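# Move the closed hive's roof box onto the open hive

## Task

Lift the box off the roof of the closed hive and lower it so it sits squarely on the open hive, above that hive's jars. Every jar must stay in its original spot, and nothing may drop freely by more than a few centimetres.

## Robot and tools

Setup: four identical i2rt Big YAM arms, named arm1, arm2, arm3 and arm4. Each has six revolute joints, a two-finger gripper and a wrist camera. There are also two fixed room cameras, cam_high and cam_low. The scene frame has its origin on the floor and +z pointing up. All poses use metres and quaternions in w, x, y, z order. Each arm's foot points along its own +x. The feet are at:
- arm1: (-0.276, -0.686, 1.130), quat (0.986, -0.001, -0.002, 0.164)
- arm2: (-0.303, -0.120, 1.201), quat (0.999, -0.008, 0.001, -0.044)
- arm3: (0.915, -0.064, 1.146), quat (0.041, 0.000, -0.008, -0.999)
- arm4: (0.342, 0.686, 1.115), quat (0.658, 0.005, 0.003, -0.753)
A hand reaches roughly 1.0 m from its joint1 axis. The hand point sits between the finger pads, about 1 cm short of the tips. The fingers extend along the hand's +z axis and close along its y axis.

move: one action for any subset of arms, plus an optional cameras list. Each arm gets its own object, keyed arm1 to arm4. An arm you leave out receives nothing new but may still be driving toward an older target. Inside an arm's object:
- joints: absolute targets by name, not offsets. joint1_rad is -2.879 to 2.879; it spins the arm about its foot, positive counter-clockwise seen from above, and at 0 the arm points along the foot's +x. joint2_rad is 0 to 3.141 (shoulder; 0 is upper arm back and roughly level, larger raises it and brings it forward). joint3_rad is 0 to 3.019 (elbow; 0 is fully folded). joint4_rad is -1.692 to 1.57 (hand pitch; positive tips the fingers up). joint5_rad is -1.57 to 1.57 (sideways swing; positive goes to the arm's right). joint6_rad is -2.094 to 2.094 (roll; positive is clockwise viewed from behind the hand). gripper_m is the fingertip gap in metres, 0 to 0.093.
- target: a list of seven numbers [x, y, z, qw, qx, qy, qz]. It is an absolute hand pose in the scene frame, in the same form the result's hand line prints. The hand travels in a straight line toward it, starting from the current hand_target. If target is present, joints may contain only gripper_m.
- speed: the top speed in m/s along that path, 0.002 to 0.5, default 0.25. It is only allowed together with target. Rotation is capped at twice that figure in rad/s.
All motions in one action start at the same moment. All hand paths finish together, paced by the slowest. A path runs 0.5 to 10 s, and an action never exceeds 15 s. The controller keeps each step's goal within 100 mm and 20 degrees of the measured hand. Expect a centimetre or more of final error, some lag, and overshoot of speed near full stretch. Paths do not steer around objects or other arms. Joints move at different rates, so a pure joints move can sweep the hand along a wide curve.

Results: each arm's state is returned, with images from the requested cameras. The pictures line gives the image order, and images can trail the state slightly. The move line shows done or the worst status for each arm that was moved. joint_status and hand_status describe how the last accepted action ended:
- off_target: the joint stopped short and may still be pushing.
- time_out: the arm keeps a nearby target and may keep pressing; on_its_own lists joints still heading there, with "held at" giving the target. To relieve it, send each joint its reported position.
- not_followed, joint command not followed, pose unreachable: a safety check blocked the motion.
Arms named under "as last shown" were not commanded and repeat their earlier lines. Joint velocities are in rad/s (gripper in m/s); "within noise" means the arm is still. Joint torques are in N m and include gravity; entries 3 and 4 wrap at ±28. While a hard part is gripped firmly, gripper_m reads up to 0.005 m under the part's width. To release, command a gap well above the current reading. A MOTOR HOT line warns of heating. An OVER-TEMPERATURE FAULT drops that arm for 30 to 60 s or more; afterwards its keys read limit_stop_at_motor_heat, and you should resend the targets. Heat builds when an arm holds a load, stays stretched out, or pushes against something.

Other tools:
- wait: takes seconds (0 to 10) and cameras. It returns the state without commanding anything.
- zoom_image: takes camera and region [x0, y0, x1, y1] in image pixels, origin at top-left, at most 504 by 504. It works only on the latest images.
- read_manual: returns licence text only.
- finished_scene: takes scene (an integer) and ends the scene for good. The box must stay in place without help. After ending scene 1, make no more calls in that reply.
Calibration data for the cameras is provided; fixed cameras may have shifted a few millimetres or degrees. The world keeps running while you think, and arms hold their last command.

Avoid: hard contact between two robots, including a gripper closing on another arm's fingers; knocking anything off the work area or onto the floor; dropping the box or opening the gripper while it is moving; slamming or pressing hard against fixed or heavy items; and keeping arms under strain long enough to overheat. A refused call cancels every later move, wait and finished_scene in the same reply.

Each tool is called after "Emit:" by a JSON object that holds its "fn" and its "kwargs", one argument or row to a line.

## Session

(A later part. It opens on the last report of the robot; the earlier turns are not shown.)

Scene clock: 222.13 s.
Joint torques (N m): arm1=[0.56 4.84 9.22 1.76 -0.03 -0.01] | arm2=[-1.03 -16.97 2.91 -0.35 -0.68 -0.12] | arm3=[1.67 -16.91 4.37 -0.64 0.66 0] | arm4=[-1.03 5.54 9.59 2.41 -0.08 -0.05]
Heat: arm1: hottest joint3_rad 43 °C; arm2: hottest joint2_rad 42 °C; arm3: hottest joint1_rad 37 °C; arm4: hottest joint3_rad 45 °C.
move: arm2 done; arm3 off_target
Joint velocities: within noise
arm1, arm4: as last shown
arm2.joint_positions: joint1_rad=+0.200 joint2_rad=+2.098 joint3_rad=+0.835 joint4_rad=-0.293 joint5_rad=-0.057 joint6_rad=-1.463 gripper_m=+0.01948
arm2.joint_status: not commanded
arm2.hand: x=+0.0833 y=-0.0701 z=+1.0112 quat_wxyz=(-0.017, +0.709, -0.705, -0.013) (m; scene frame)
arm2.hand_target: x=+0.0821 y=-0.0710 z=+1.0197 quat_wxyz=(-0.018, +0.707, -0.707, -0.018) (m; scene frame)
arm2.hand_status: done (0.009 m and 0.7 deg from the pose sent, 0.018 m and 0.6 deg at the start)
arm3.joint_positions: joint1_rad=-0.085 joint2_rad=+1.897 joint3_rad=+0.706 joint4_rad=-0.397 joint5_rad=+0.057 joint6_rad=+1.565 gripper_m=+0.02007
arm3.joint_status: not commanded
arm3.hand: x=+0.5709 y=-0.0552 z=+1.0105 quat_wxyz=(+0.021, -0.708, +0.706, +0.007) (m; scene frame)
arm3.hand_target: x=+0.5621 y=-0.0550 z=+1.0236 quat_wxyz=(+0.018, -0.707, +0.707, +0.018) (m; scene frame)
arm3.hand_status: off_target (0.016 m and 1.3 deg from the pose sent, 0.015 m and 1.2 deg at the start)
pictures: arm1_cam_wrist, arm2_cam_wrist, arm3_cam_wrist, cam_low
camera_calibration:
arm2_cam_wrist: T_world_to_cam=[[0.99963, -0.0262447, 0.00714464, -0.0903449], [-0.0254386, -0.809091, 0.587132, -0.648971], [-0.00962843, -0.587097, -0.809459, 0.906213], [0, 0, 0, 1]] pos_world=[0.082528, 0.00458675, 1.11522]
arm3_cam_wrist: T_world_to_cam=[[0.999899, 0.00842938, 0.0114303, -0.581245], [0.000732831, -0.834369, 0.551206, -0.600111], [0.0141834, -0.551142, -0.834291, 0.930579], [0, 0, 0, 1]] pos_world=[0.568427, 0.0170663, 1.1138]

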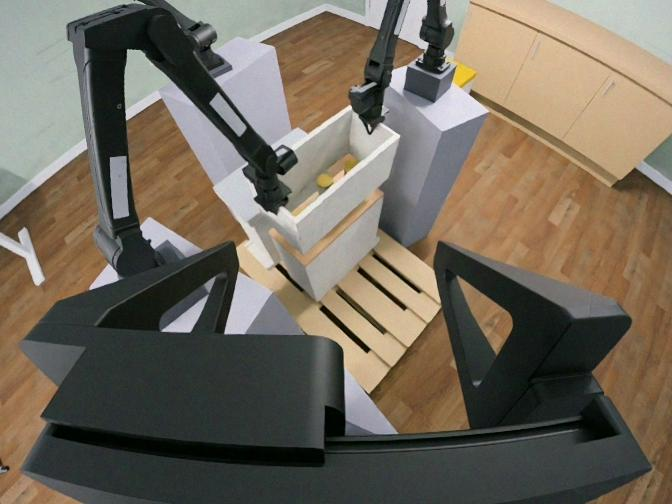

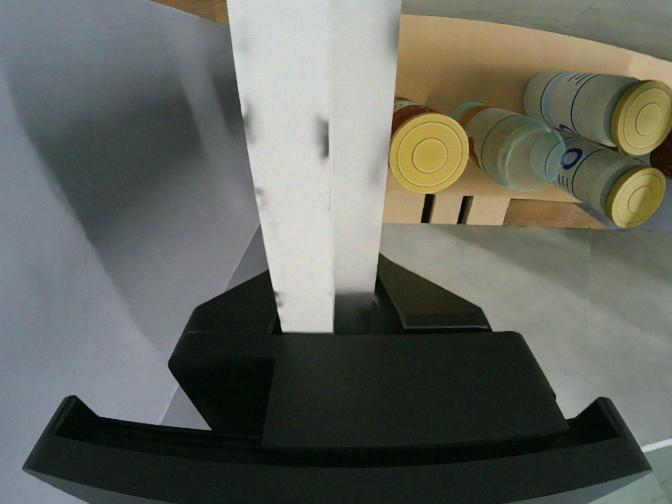

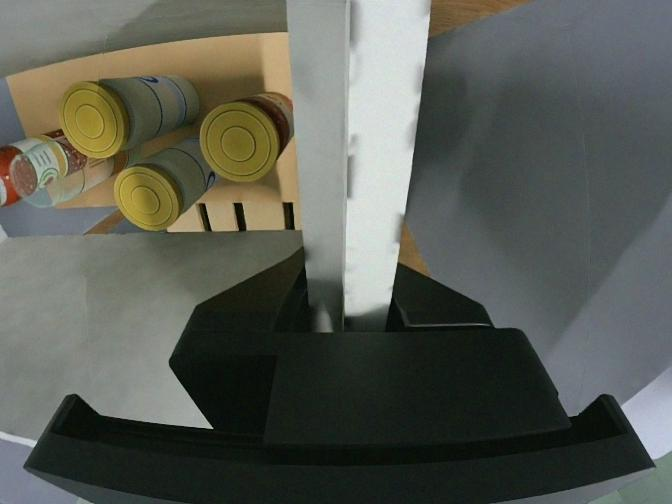

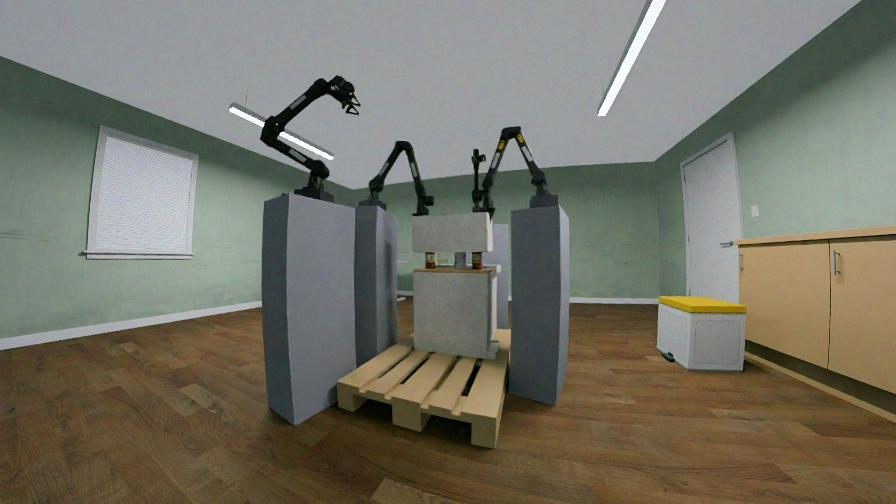

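Emit:
{"fn": "move", "kwargs": {
  "arm2": {"target":[0.078,-0.071,0.975,-0.018,0.707,-0.707,-0.018],"speed":0.04},
  "arm3": {"target":[0.558,-0.055,0.979,-0.018,0.707,-0.707,-0.018],"speed":0.04},
  "cameras": ["arm2_cam_wrist","arm3_cam_wrist","arm1_cam_wrist","cam_low"]
}}

Emit:
{"fn": "zoom_image", "kwargs": {
  "camera": "arm2_cam_wrist",
  "region": [340, 0, 672, 260]
}}

Emit:
{"fn": "zoom_image", "kwargs": {
  "camera": "arm3_cam_wrist",
  "region": [0, 0, 332, 260]
}}

Emit:
{"fn": "zoom_image", "kwargs": {
  "camera": "arm1_cam_wrist",
  "region": [240, 120, 420, 300]
}}

Emit:
{"fn": "zoom_image", "kwargs": {
  "camera": "cam_low",
  "region": [400, 190, 520, 290]
}}

Scene clock: 228.77 s.
Joint torques (N m): arm1=[0.44 4.78 9.21 1.73 -0.03 -0.02] | arm2=[-0.62 -17.2 1.63 -0.1 -0.66 -0.11] | arm3=[1.55 -18.14 2.65 -0.4 0.66 -0.02] | arm4=[-1.85 5.01 9.7 2.51 -0.07 -0.09]
Heat: arm1: hottest joint3_rad 43 °C; arm2: hottest joint2_rad 41 °C; arm3: hottest joint1_rad 37 °C; arm4: hottest joint3_rad 45 °C.
move: arm2 done; arm3 off_target
Joint velocities: within noise
arm1, arm4: as last shown
arm2.joint_positions: joint1_rad=+0.200 joint2_rad=+2.228 joint3_rad=+0.859 joint4_rad=-0.189 joint5_rad=-0.057 joint6_rad=-1.463 gripper_m=+0.01948
arm2.joint_status: not commanded
arm2.hand: x=+0.0795 y=-0.0712 z=+0.9662 quat_wxyz=(-0.016, +0.709, -0.705, -0.014) (m; scene frame)
arm2.hand_target: x=+0.0781 y=-0.0710 z=+0.9747 quat_wxyz=(-0.018, +0.707, -0.707, -0.018) (m; scene frame)
arm2.hand_status: done (0.009 m and 0.6 deg from the pose sent, 0.037 m and 0.7 deg at the start)
arm3.joint_positions: joint1_rad=-0.085 joint2_rad=+2.043 joint3_rad=+0.735 joint4_rad=-0.281 joint5_rad=+0.057 joint6_rad=+1.565 gripper_m=+0.02007
arm3.joint_status: not commanded
arm3.hand: x=+0.5662 y=-0.0559 z=+0.9657 quat_wxyz=(+0.021, -0.708, +0.706, +0.007) (m; scene frame)
arm3.hand_target: x=+0.5582 y=-0.0550 z=+0.9785 quat_wxyz=(+0.018, -0.707, +0.707, +0.018) (m; scene frame)
arm3.hand_status: off_target (0.016 m and 1.3 deg from the pose sent, 0.034 m and 1.3 deg at the start)
pictures: arm1_cam_wrist, arm2_cam_wrist, arm3_cam_wrist, cam_low
camera_calibration:
arm2_cam_wrist: T_world_to_cam=[[0.999641, -0.026208, 0.00555883, -0.0845604], [-0.0244798, -0.809219, 0.586997, -0.623527], [-0.0108857, -0.586923, -0.80957, 0.869403], [0, 0, 0, 1]] pos_world=[0.0787303, 0.00348643, 1.07032]
arm3_cam_wrist: T_world_to_cam=[[0.999891, 0.00842978, 0.0121523, -0.576693], [0.000334413, -0.834342, 0.551247, -0.575901], [0.0147861, -0.551183, -0.834253, 0.89245], [0, 0, 0, 1]] pos_world=[0.563627, 0.0162663, 1.069]

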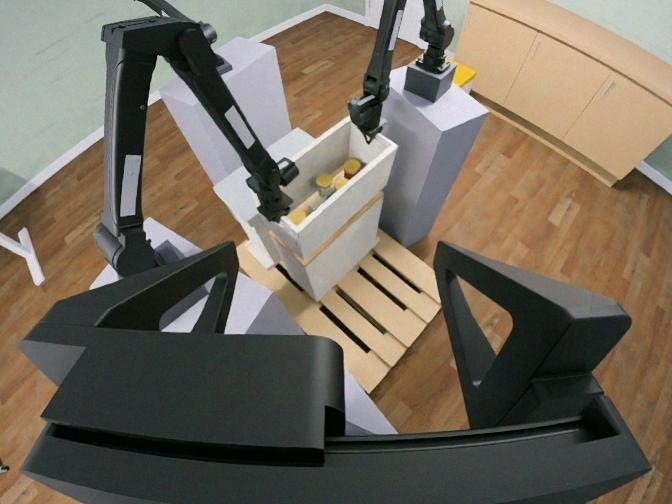

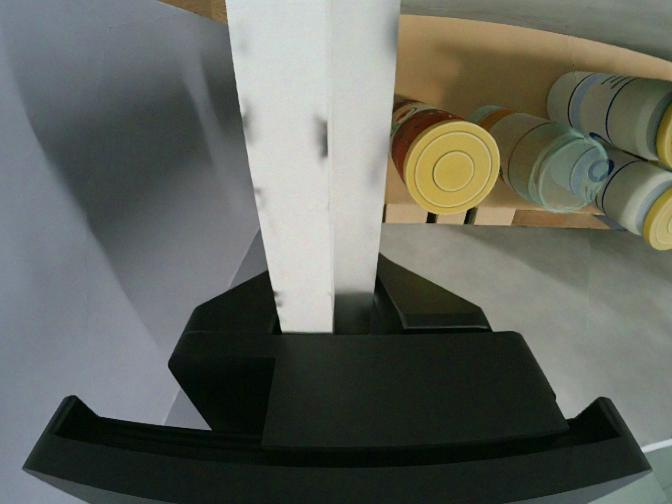

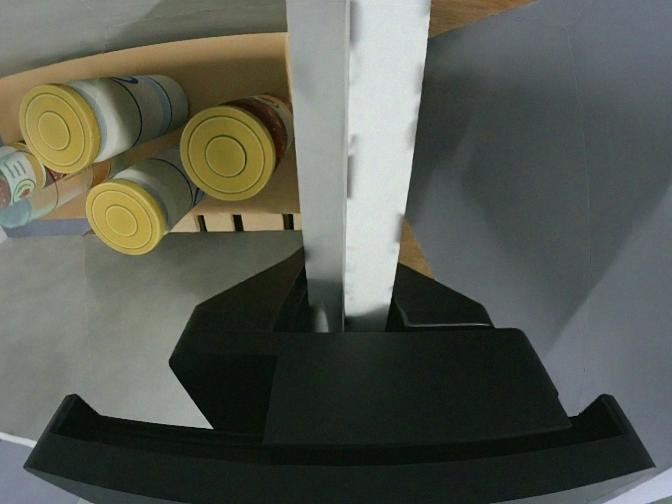

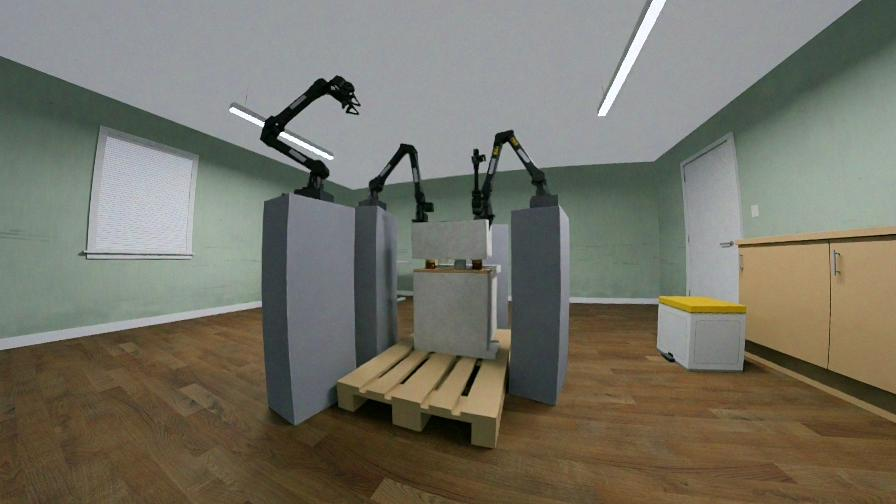

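Scaled by 1.518 from the camera's 672x504 image, which has a finer 960x720 frame.

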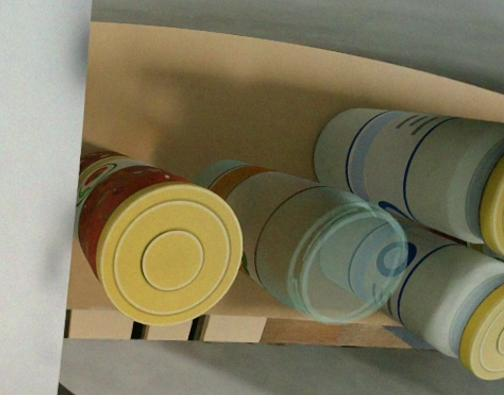

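Scaled by 1.518 from the camera's 672x504 image, which has a finer 960x720 frame.

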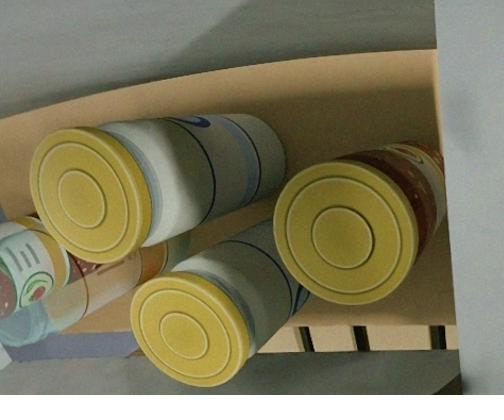

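Scaled by 2.800 from the camera's 672x504 image, which has a finer 960x720 frame.

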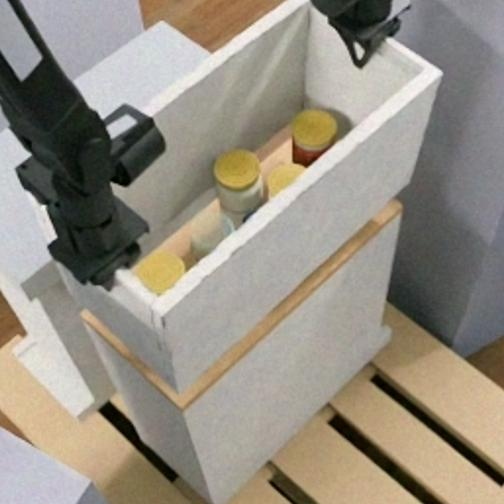

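Scaled by 4.200.

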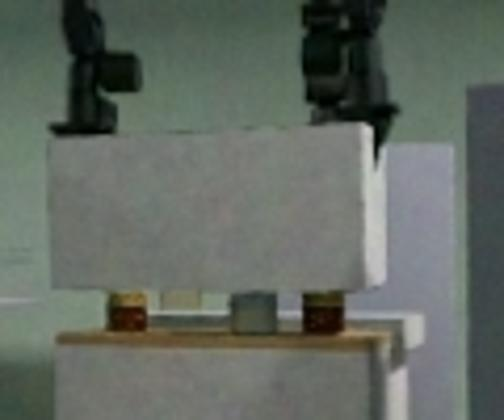

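Emit:
{"fn": "move", "kwargs": {
  "arm2": {"target":[0.076,-0.071,0.930,-0.018,0.707,-0.707,-0.018],"speed":0.04},
  "arm3": {"target":[0.556,-0.055,0.934,-0.018,0.707,-0.707,-0.018],"speed":0.04},
  "cameras": ["arm2_cam_wrist","arm3_cam_wrist","arm1_cam_wrist","cam_low"]
}}

Emit:
{"fn": "zoom_image", "kwargs": {
  "camera": "arm1_cam_wrist",
  "region": [240, 120, 420, 300]
}}

Emit:
{"fn": "zoom_image", "kwargs": {
  "camera": "cam_low",
  "region": [400, 190, 520, 290]
}}

Scene clock: 233.47 s.
Joint torques (N m): arm1=[0.5 4.89 9.2 1.74 -0.03 -0.02] | arm2=[-0.62 -18.08 0.8 0.16 -0.63 -0.09] | arm3=[1.38 -19.02 1.11 -0.2 0.66 -0.04] | arm4=[-1.61 5.13 9.62 2.56 -0.09 -0.04]
Heat: arm1: hottest joint3_rad 43 °C; arm2: hottest joint2_rad 41 °C; arm3: hottest joint1_rad 36 °C; arm4: hottest joint3_rad 45 °C.
move: arm2 done; arm3 off_target
Joint velocities: within noise
arm1.joint_positions: joint1_rad=+0.160 joint2_rad=+0.523 joint3_rad=+1.332 joint4_rad=-1.337 joint5_rad=-0.240 joint6_rad=-0.115 gripper_m=+0.09396
arm1.joint_status: not commanded
arm1.hand: x=-0.1193 y=-0.5546 z=+1.6626 quat_wxyz=(-0.468, +0.314, -0.803, -0.193) (m; scene frame)
arm1.hand_target: x=-0.1218 y=-0.5559 z=+1.6734 quat_wxyz=(-0.479, +0.313, -0.797, -0.194) (m; scene frame)
arm1.hand_status: not commanded
arm2.joint_positions: joint1_rad=+0.200 joint2_rad=+2.361 joint3_rad=+0.901 joint4_rad=-0.102 joint5_rad=-0.057 joint6_rad=-1.463 gripper_m=+0.01948
arm2.joint_status: not commanded
arm2.hand: x=+0.0752 y=-0.0723 z=+0.9205 quat_wxyz=(-0.014, +0.709, -0.705, -0.015) (m; scene frame)
arm2.hand_target: x=+0.0760 y=-0.0711 z=+0.9297 quat_wxyz=(-0.018, +0.707, -0.707, -0.018) (m; scene frame)
arm2.hand_status: done (0.010 m and 0.6 deg from the pose sent, 0.036 m and 0.6 deg at the start)
arm3.joint_positions: joint1_rad=-0.085 joint2_rad=+2.188 joint3_rad=+0.776 joint4_rad=-0.177 joint5_rad=+0.057 joint6_rad=+1.565 gripper_m=+0.02007
arm3.joint_status: not commanded
arm3.hand: x=+0.5638 y=-0.0567 z=+0.9205 quat_wxyz=(+0.022, -0.708, +0.706, +0.007) (m; scene frame)
arm3.hand_target: x=+0.5561 y=-0.0550 z=+0.9335 quat_wxyz=(+0.018, -0.707, +0.707, +0.018) (m; scene frame)
arm3.hand_status: off_target (0.016 m and 1.4 deg from the pose sent, 0.033 m and 1.3 deg at the start)
arm4.joint_positions: joint1_rad=+0.333 joint2_rad=+0.514 joint3_rad=+1.416 joint4_rad=-1.197 joint5_rad=-0.210 joint6_rad=+0.151 gripper_m=+0.09396
arm4.joint_status: not commanded
arm4.hand: x=+0.4139 y=+0.4949 z=+1.7178 quat_wxyz=(-0.532, -0.509, -0.622, +0.266) (m; scene frame)
arm4.hand_target: x=+0.4129 y=+0.4996 z=+1.7275 quat_wxyz=(-0.539, -0.504, -0.618, +0.272) (m; scene frame)
arm4.hand_status: not commanded
pictures: arm1_cam_wrist, arm2_cam_wrist, arm3_cam_wrist, cam_low
camera_calibration:
arm2_cam_wrist: T_world_to_cam=[[0.999655, -0.0262577, 0.000213647, -0.0751689], [-0.0213774, -0.80908, 0.58731, -0.598234], [-0.0152486, -0.587112, -0.809362, 0.831834], [0, 0, 0, 1]] pos_world=[0.0750385, 0.00238678, 1.02462]
arm3_cam_wrist: T_world_to_cam=[[0.999885, 0.00848509, 0.012596, -0.574088], [0.000136004, -0.834343, 0.551245, -0.551399], [0.0151868, -0.55118, -0.834248, 0.85408], [0, 0, 0, 1]] pos_world=[0.561126, 0.0155663, 1.0237]

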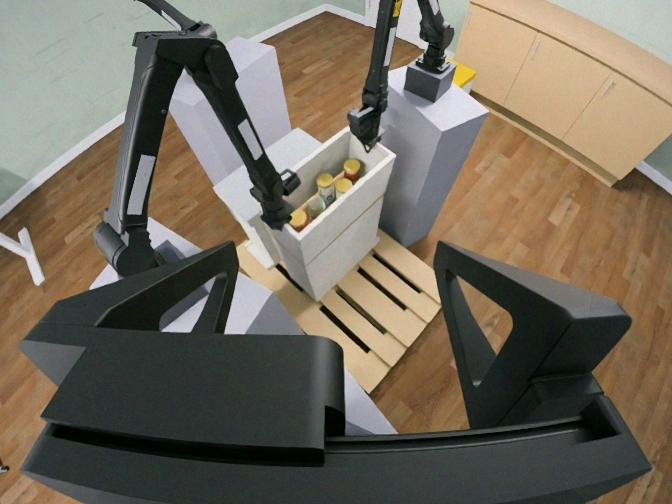

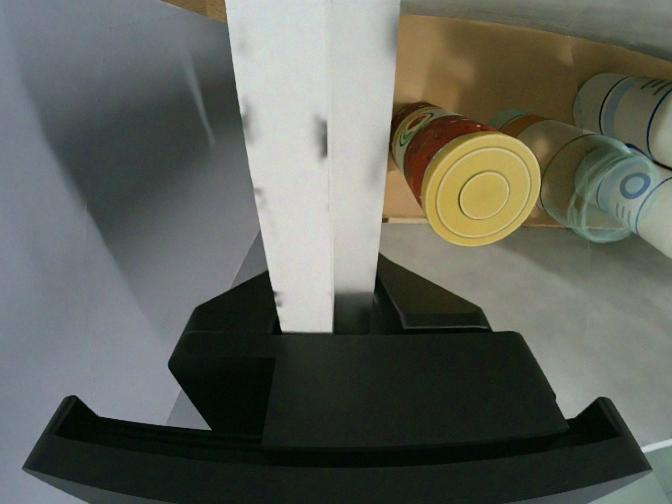

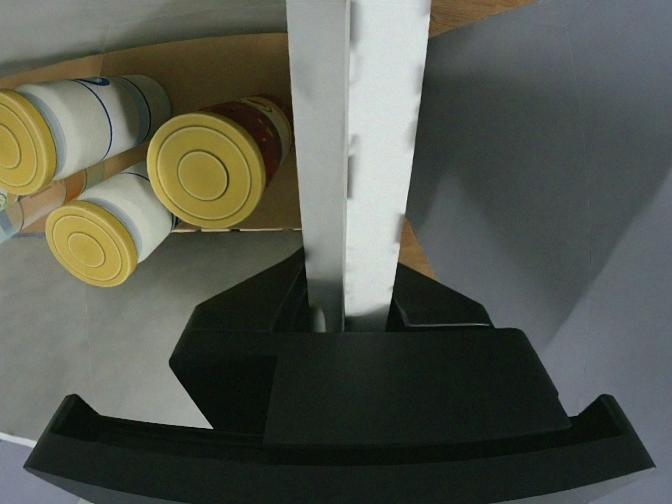

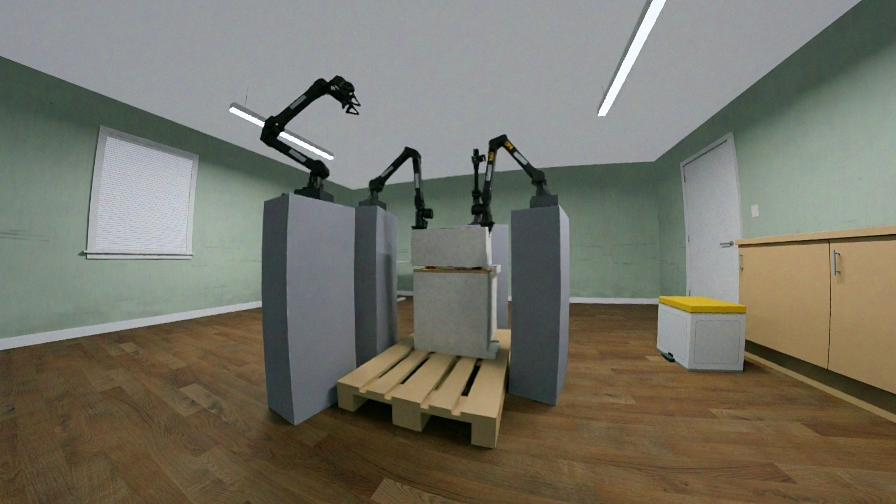

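Scaled by 2.800 from the camera's 672x504 image, which has a finer 960x720 frame.

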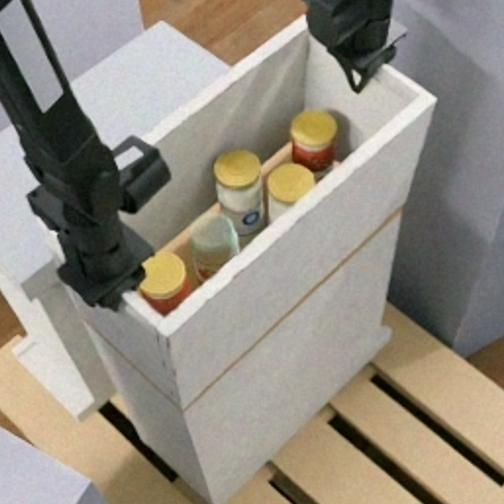

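Scaled by 4.200.

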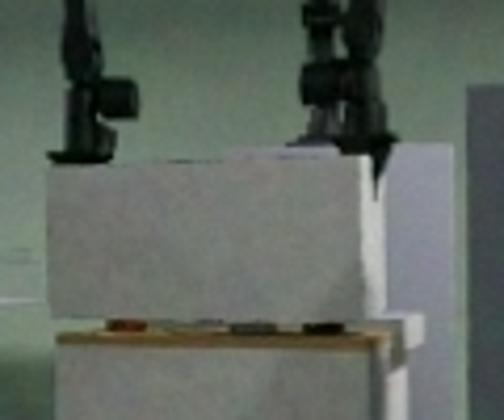

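Emit:
{"fn": "zoom_image", "kwargs": {
  "camera": "arm1_cam_wrist",
  "region": [265, 220, 345, 280]
}}

Emit:
{"fn": "zoom_image", "kwargs": {
  "camera": "arm1_cam_wrist",
  "region": [345, 150, 425, 210]
}}

Emit:
{"fn": "zoom_image", "kwargs": {
  "camera": "cam_low",
  "region": [405, 250, 435, 280]
}}

Emit:
{"fn": "zoom_image", "kwargs": {
  "camera": "cam_low",
  "region": [475, 250, 505, 280]
}}

Emit:
{"fn": "zoom_image", "kwargs": {
  "camera": "cam_high",
  "region": [420, 170, 540, 290]
}}

Scaled by 6.300 from the camera's 672x504 image, which has a finer 960x720 frame.

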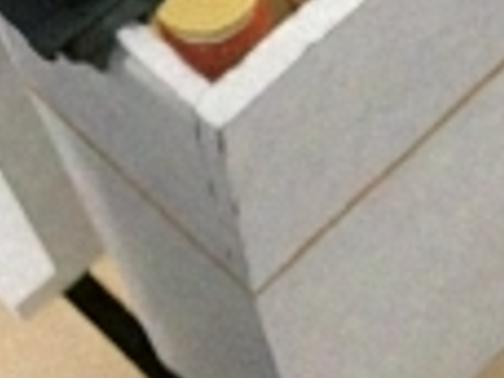

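Scaled by 6.300 from the camera's 672x504 image, which has a finer 960x720 frame.

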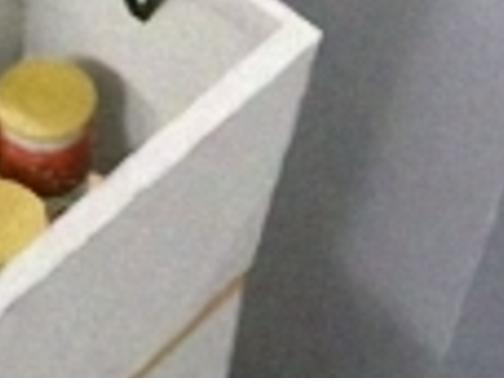

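Scaled by 16.800.

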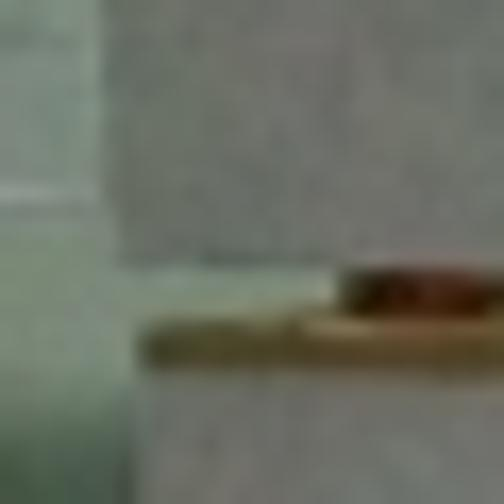

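Scaled by 16.800.

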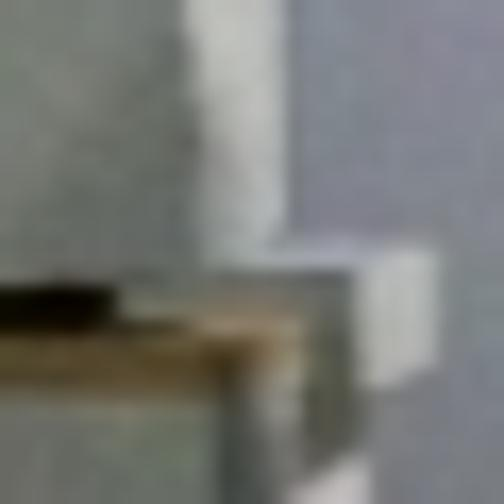

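This scene's latest camera images include none from cam_high. They are from: arm1_cam_wrist, arm2_cam_wrist, arm3_cam_wrist, cam_low. cam_high's image comes with the result of a call that names it in "cameras".

Emit:
{"fn": "move", "kwargs": {
  "arm2": {"target":[0.084,-0.071,0.922,-0.018,0.707,-0.707,-0.018],"speed":0.03},
  "arm3": {"target":[0.564,-0.055,0.926,-0.018,0.707,-0.707,-0.018],"speed":0.03},
  "cameras": ["arm1_cam_wrist","cam_low"]
}}

Emit:
{"fn": "zoom_image", "kwargs": {
  "camera": "arm1_cam_wrist",
  "region": [200, 150, 560, 420]
}}

Emit:
{"fn": "zoom_image", "kwargs": {
  "camera": "cam_low",
  "region": [250, 150, 510, 345]
}}

Scene clock: 248.97 s.
Joint torques (N m): arm1=[0.56 4.78 9.21 1.76 -0.03 -0.02] | arm2=[-0.5 -18.32 1.02 -0.08 -0.64 -0.11] | arm3=[1.38 -19.14 0.21 0.08 0.64 -0.04] | arm4=[-1.08 4.84 9.63 2.45 -0.1 -0.03]
Heat: arm1: hottest joint3_rad 44 °C; arm2: hottest joint2_rad 39 °C; arm3: hottest joint2_rad 37 °C; arm4: hottest joint3_rad 45 °C.
move: arm2 done; arm3 off_target
Joint velocities: within noise
arm1, arm4: as last shown
arm2.joint_positions: joint1_rad=+0.200 joint2_rad=+2.389 joint3_rad=+0.929 joint4_rad=-0.102 joint5_rad=-0.058 joint6_rad=-1.463 gripper_m=+0.01948
arm2.joint_status: not commanded
arm2.hand: x=+0.0817 y=-0.0716 z=+0.9118 quat_wxyz=(-0.015, +0.709, -0.705, -0.015) (m; scene frame)
arm2.hand_target: x=+0.0838 y=-0.0710 z=+0.9217 quat_wxyz=(-0.018, +0.707, -0.707, -0.018) (m; scene frame)
arm2.hand_status: done (0.010 m and 0.6 deg from the pose sent, 0.009 m and 0.6 deg at the start)
arm3.joint_positions: joint1_rad=-0.085 joint2_rad=+2.211 joint3_rad=+0.767 joint4_rad=-0.146 joint5_rad=+0.058 joint6_rad=+1.565 gripper_m=+0.02007
arm3.joint_status: not commanded
arm3.hand: x=+0.5697 y=-0.0567 z=+0.9125 quat_wxyz=(+0.022, -0.708, +0.706, +0.007) (m; scene frame)
arm3.hand_target: x=+0.5641 y=-0.0550 z=+0.9253 quat_wxyz=(+0.018, -0.707, +0.707, +0.018) (m; scene frame)
arm3.hand_status: off_target (0.015 m and 1.4 deg from the pose sent, 0.006 m and 1.4 deg at the start)
pictures: arm1_cam_wrist, cam_low

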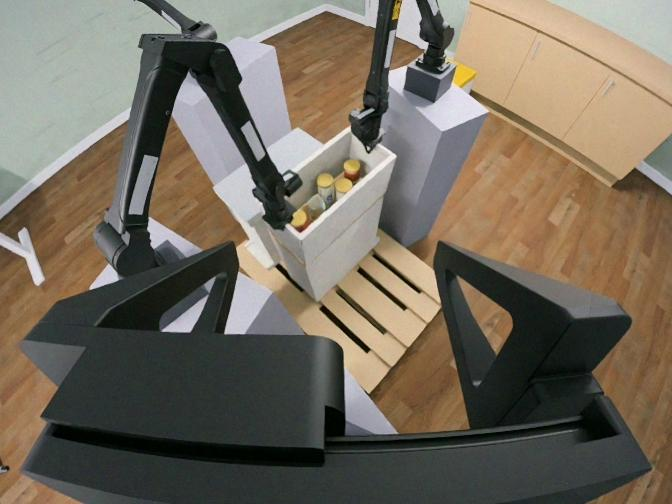

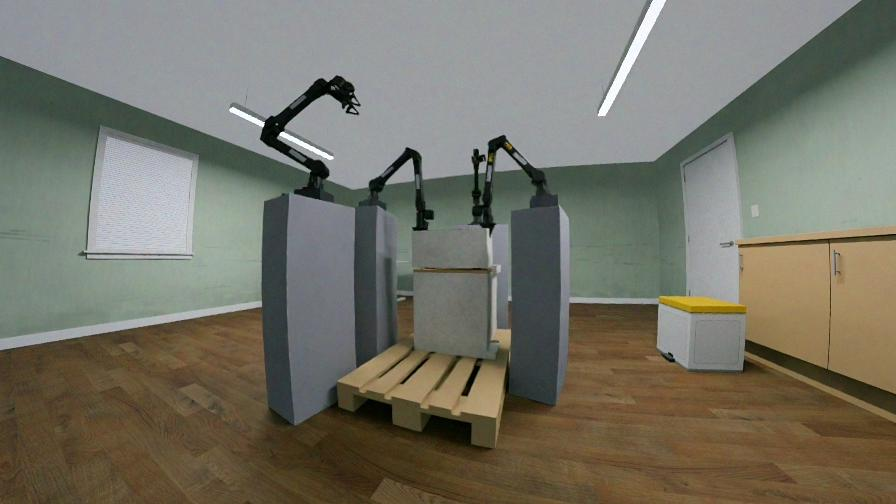

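Scaled by 1.400 from the camera's 672x504 image, which has a finer 960x720 frame.

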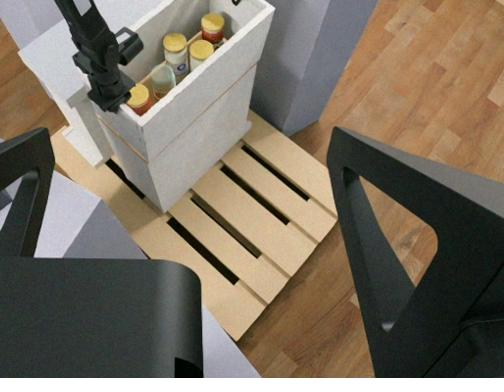

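Scaled by 1.938.

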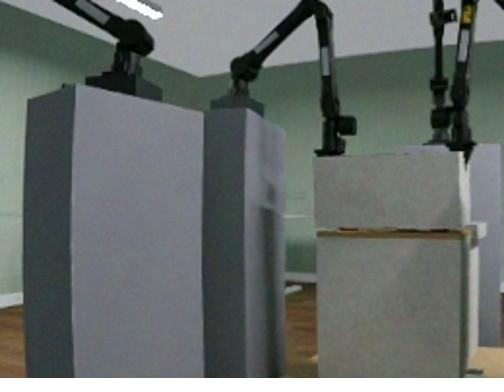

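Emit:
{"fn": "zoom_image", "kwargs": {
  "camera": "cam_low",
  "region": [405, 250, 455, 290]
}}

Emit:
{"fn": "zoom_image", "kwargs": {
  "camera": "cam_low",
  "region": [460, 250, 510, 290]
}}

Emit:
{"fn": "zoom_image", "kwargs": {
  "camera": "arm1_cam_wrist",
  "region": [250, 200, 400, 310]
}}

Scaled by 10.080.

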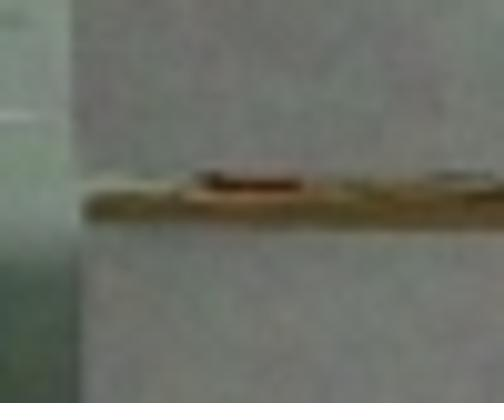

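Scaled by 10.080.

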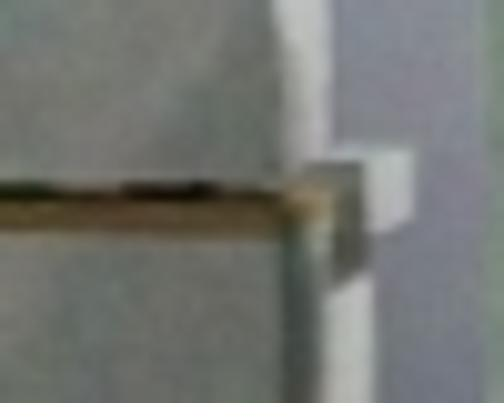

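Scaled by 3.360 from the camera's 672x504 image, which has a finer 960x720 frame.

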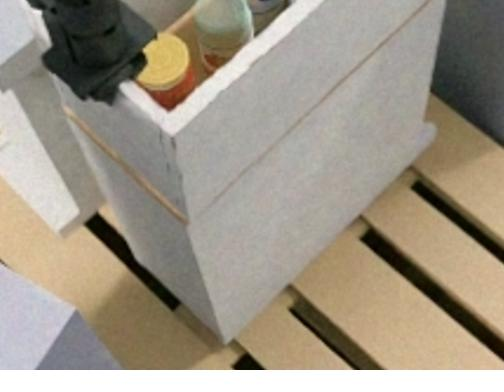

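Emit:
{"fn": "move", "kwargs": {
  "cameras": ["arm2_cam_wrist","arm3_cam_wrist","arm1_cam_wrist"]
}}

Emit:
{"fn": "zoom_image", "kwargs": {
  "camera": "arm1_cam_wrist",
  "region": [270, 190, 340, 245]
}}

Emit:
{"fn": "zoom_image", "kwargs": {
  "camera": "arm1_cam_wrist",
  "region": [290, 220, 340, 280]
}}

Emit:
{"fn": "zoom_image", "kwargs": {
  "camera": "arm1_cam_wrist",
  "region": [355, 150, 405, 210]
}}

Scene clock: 253.47 s.
Joint torques (N m): arm1=[0.5 4.78 9.2 1.72 -0.03 -0.02] | arm2=[-0.38 -18.26 1.09 -0.09 -0.64 -0.1] | arm3=[1.32 -19.14 0.21 0.02 0.63 -0.04] | arm4=[-1.14 5.54 9.59 2.51 -0.04 -0.06]
Heat: arm1: hottest joint3_rad 44 °C; arm2: hottest joint2_rad 39 °C; arm3: hottest joint2_rad 37 °C; arm4: hottest joint3_rad 45 °C.
Joint velocities: within noise
arm1.joint_positions: joint1_rad=+0.160 joint2_rad=+0.523 joint3_rad=+1.332 joint4_rad=-1.337 joint5_rad=-0.240 joint6_rad=-0.115 gripper_m=+0.09396
arm1.joint_status: not commanded
arm1.hand: x=-0.1193 y=-0.5546 z=+1.6626 quat_wxyz=(-0.468, +0.314, -0.803, -0.193) (m; scene frame)
arm1.hand_target: x=-0.1218 y=-0.5559 z=+1.6734 quat_wxyz=(-0.479, +0.313, -0.797, -0.194) (m; scene frame)
arm1.hand_status: not commanded
arm2.joint_positions: joint1_rad=+0.200 joint2_rad=+2.389 joint3_rad=+0.929 joint4_rad=-0.102 joint5_rad=-0.058 joint6_rad=-1.463 gripper_m=+0.01948
arm2.joint_status: not commanded
arm2.hand: x=+0.0817 y=-0.0716 z=+0.9118 quat_wxyz=(-0.015, +0.709, -0.705, -0.015) (m; scene frame)
arm2.hand_target: x=+0.0838 y=-0.0710 z=+0.9217 quat_wxyz=(-0.018, +0.707, -0.707, -0.018) (m; scene frame)
arm2.hand_status: done (0.010 m and 0.6 deg from the pose sent, 0.009 m and 0.6 deg at the start)
arm3.joint_positions: joint1_rad=-0.085 joint2_rad=+2.211 joint3_rad=+0.766 joint4_rad=-0.146 joint5_rad=+0.058 joint6_rad=+1.565 gripper_m=+0.02007
arm3.joint_status: not commanded
arm3.hand: x=+0.5700 y=-0.0567 z=+0.9124 quat_wxyz=(+0.022, -0.708, +0.706, +0.007) (m; scene frame)
arm3.hand_target: x=+0.5643 y=-0.0550 z=+0.9253 quat_wxyz=(+0.018, -0.707, +0.707, +0.018) (m; scene frame)
arm3.hand_status: off_target (0.015 m and 1.4 deg from the pose sent, 0.006 m and 1.4 deg at the start)
arm4.joint_positions: joint1_rad=+0.333 joint2_rad=+0.514 joint3_rad=+1.416 joint4_rad=-1.197 joint5_rad=-0.210 joint6_rad=+0.151 gripper_m=+0.09396
arm4.joint_status: not commanded
arm4.hand: x=+0.4139 y=+0.4949 z=+1.7178 quat_wxyz=(-0.532, -0.509, -0.622, +0.266) (m; scene frame)
arm4.hand_target: x=+0.4129 y=+0.4996 z=+1.7275 quat_wxyz=(-0.539, -0.504, -0.618, +0.272) (m; scene frame)
arm4.hand_status: not commanded
pictures: arm1_cam_wrist, arm2_cam_wrist, arm3_cam_wrist
camera_calibration:
arm2_cam_wrist: T_world_to_cam=[[0.999654, -0.0262652, 0.00128183, -0.0826324], [-0.0220183, -0.809373, 0.586881, -0.591957], [-0.0143771, -0.586707, -0.809672, 0.825404], [0, 0, 0, 1]] pos_world=[0.0814369, 0.00298602, 1.01582]
arm3_cam_wrist: T_world_to_cam=[[0.999875, 0.00847366, 0.0133241, -0.580919], [-0.000263458, -0.834744, 0.550638, -0.546224], [0.0157882, -0.550572, -0.834638, 0.847301], [0, 0, 0, 1]] pos_world=[0.567326, 0.0154657, 1.0157]

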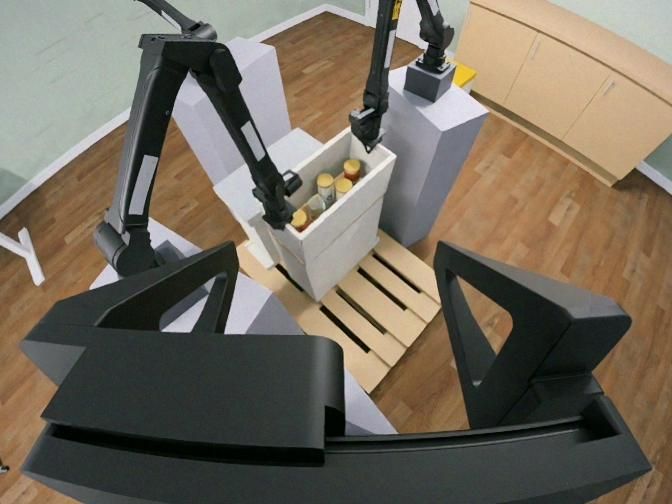

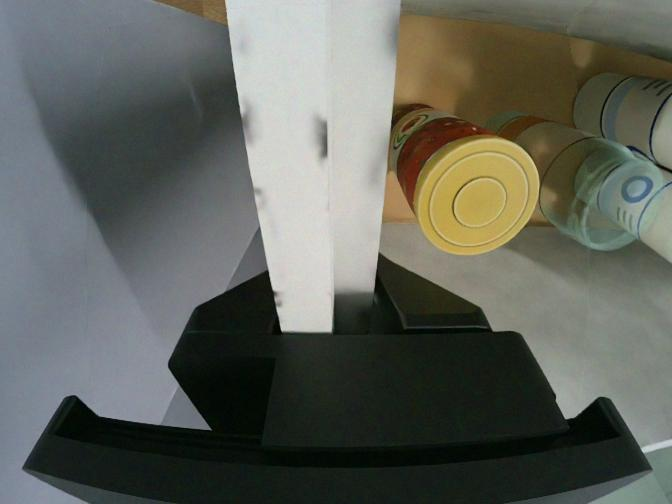

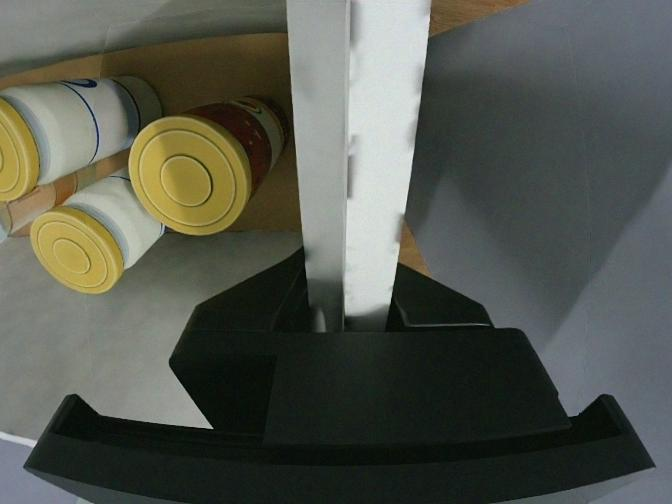

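Scaled by 7.200 from the camera's 672x504 image, which has a finer 960x720 frame.

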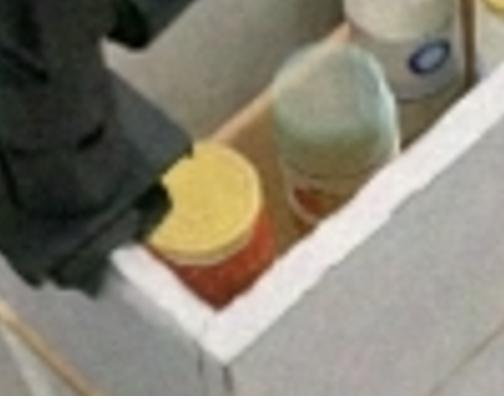

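Scaled by 8.400 from the camera's 672x504 image, which has a finer 960x720 frame.

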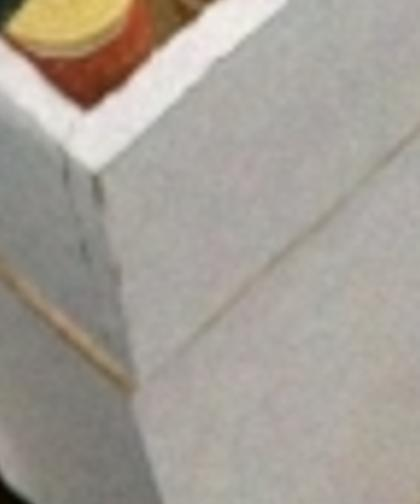

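Scaled by 8.400 from the camera's 672x504 image, which has a finer 960x720 frame.

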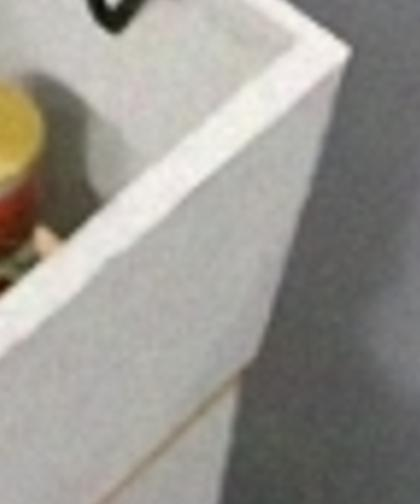

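Emit:
{"fn": "move", "kwargs": {
  "arm2": {"target":[0.087,-0.068,0.913,-0.018,0.707,-0.707,-0.018],"speed":0.03},
  "arm3": {"target":[0.566,-0.051,0.917,-0.018,0.707,-0.707,-0.018],"speed":0.03},
  "cameras": ["arm1_cam_wrist","cam_low"]
}}

Emit:
{"fn": "zoom_image", "kwargs": {
  "camera": "arm1_cam_wrist",
  "region": [290, 220, 340, 280]
}}

Emit:
{"fn": "zoom_image", "kwargs": {
  "camera": "arm1_cam_wrist",
  "region": [355, 150, 405, 210]
}}

Emit:
{"fn": "zoom_image", "kwargs": {
  "camera": "cam_low",
  "region": [405, 250, 455, 290]
}}

Emit:
{"fn": "zoom_image", "kwargs": {
  "camera": "cam_low",
  "region": [460, 250, 510, 290]
}}

Scene clock: 258.67 s.
Joint torques (N m): arm1=[0.56 4.84 9.22 1.73 -0.03 -0.02] | arm2=[-0.15 -18.2 0.9 0.1 -0.63 -0.05] | arm3=[0.38 -19.02 0.18 -0.03 0.63 -0.15] | arm4=[-1.79 4.84 9.61 2.37 -0.1 -0.04]
Heat: arm1: hottest joint3_rad 44 °C; arm2: hottest joint2_rad 39 °C; arm3: hottest joint2_rad 38 °C; arm4: hottest joint3_rad 45 °C.
move: arm2 done; arm3 off_target
Joint velocities: within noise
arm1, arm4: as last shown
arm2.joint_positions: joint1_rad=+0.200 joint2_rad=+2.414 joint3_rad=+0.951 joint4_rad=-0.102 joint5_rad=-0.058 joint6_rad=-1.463 gripper_m=+0.01948
arm2.joint_status: not commanded
arm2.hand: x=+0.0848 y=-0.0714 z=+0.9034 quat_wxyz=(-0.014, +0.709, -0.705, -0.016) (m; scene frame)
arm2.hand_target: x=+0.0869 y=-0.0680 z=+0.9127 quat_wxyz=(-0.018, +0.707, -0.707, -0.018) (m; scene frame)
arm2.hand_status: done (0.010 m and 0.6 deg from the pose sent, 0.006 m and 0.6 deg at the start)
arm3.joint_positions: joint1_rad=-0.085 joint2_rad=+2.238 joint3_rad=+0.766 joint4_rad=-0.119 joint5_rad=+0.058 joint6_rad=+1.565 gripper_m=+0.02007
arm3.joint_status: not commanded
arm3.hand: x=+0.5732 y=-0.0568 z=+0.9037 quat_wxyz=(+0.022, -0.708, +0.706, +0.007) (m; scene frame)
arm3.hand_target: x=+0.5663 y=-0.0511 z=+0.9164 quat_wxyz=(+0.018, -0.707, +0.707, +0.018) (m; scene frame)
arm3.hand_status: off_target (0.016 m and 1.4 deg from the pose sent, 0.008 m and 1.4 deg at the start)
pictures: arm1_cam_wrist, cam_low

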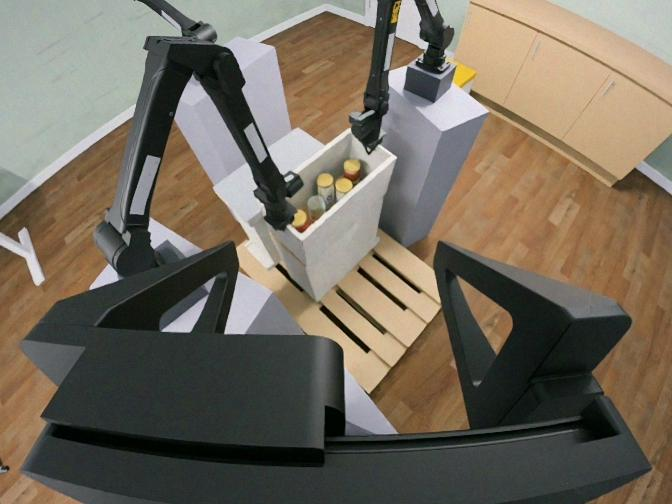

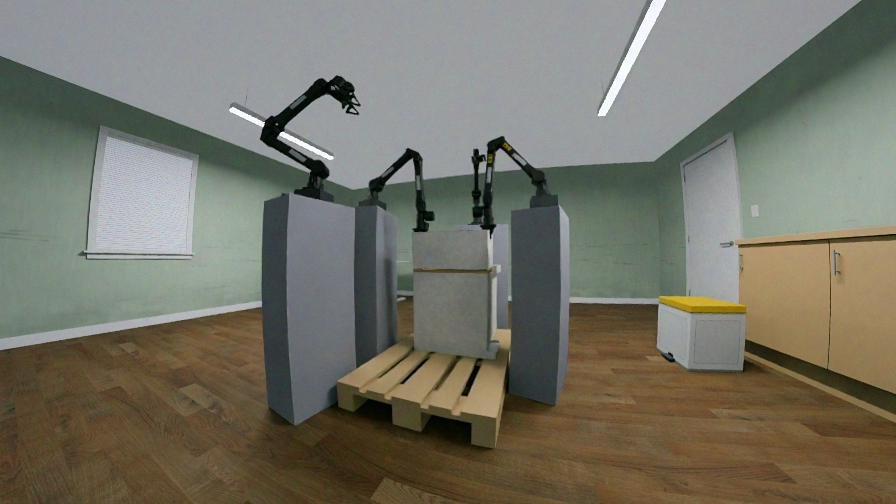

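Scaled by 8.400 from the camera's 672x504 image, which has a finer 960x720 frame.

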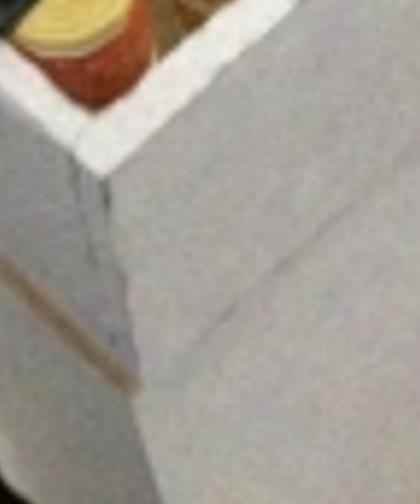

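Scaled by 8.400 from the camera's 672x504 image, which has a finer 960x720 frame.

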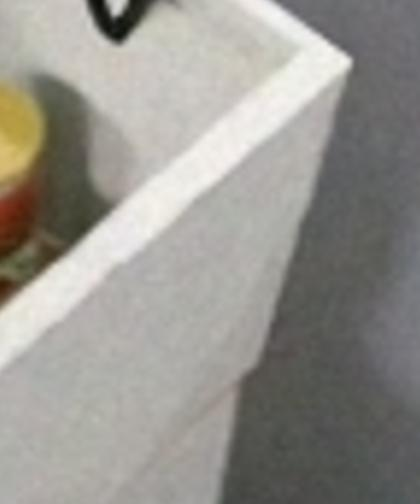

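Scaled by 10.080.

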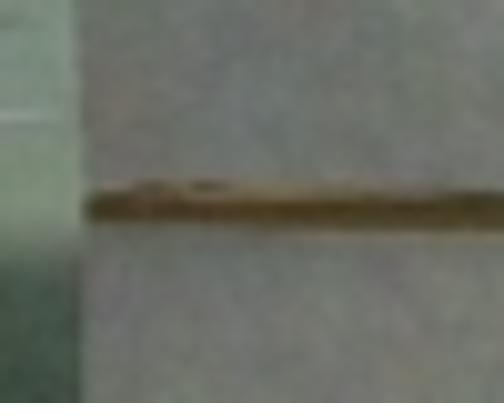

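Scaled by 10.080.

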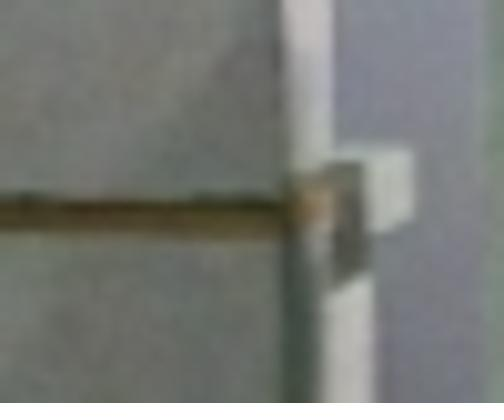

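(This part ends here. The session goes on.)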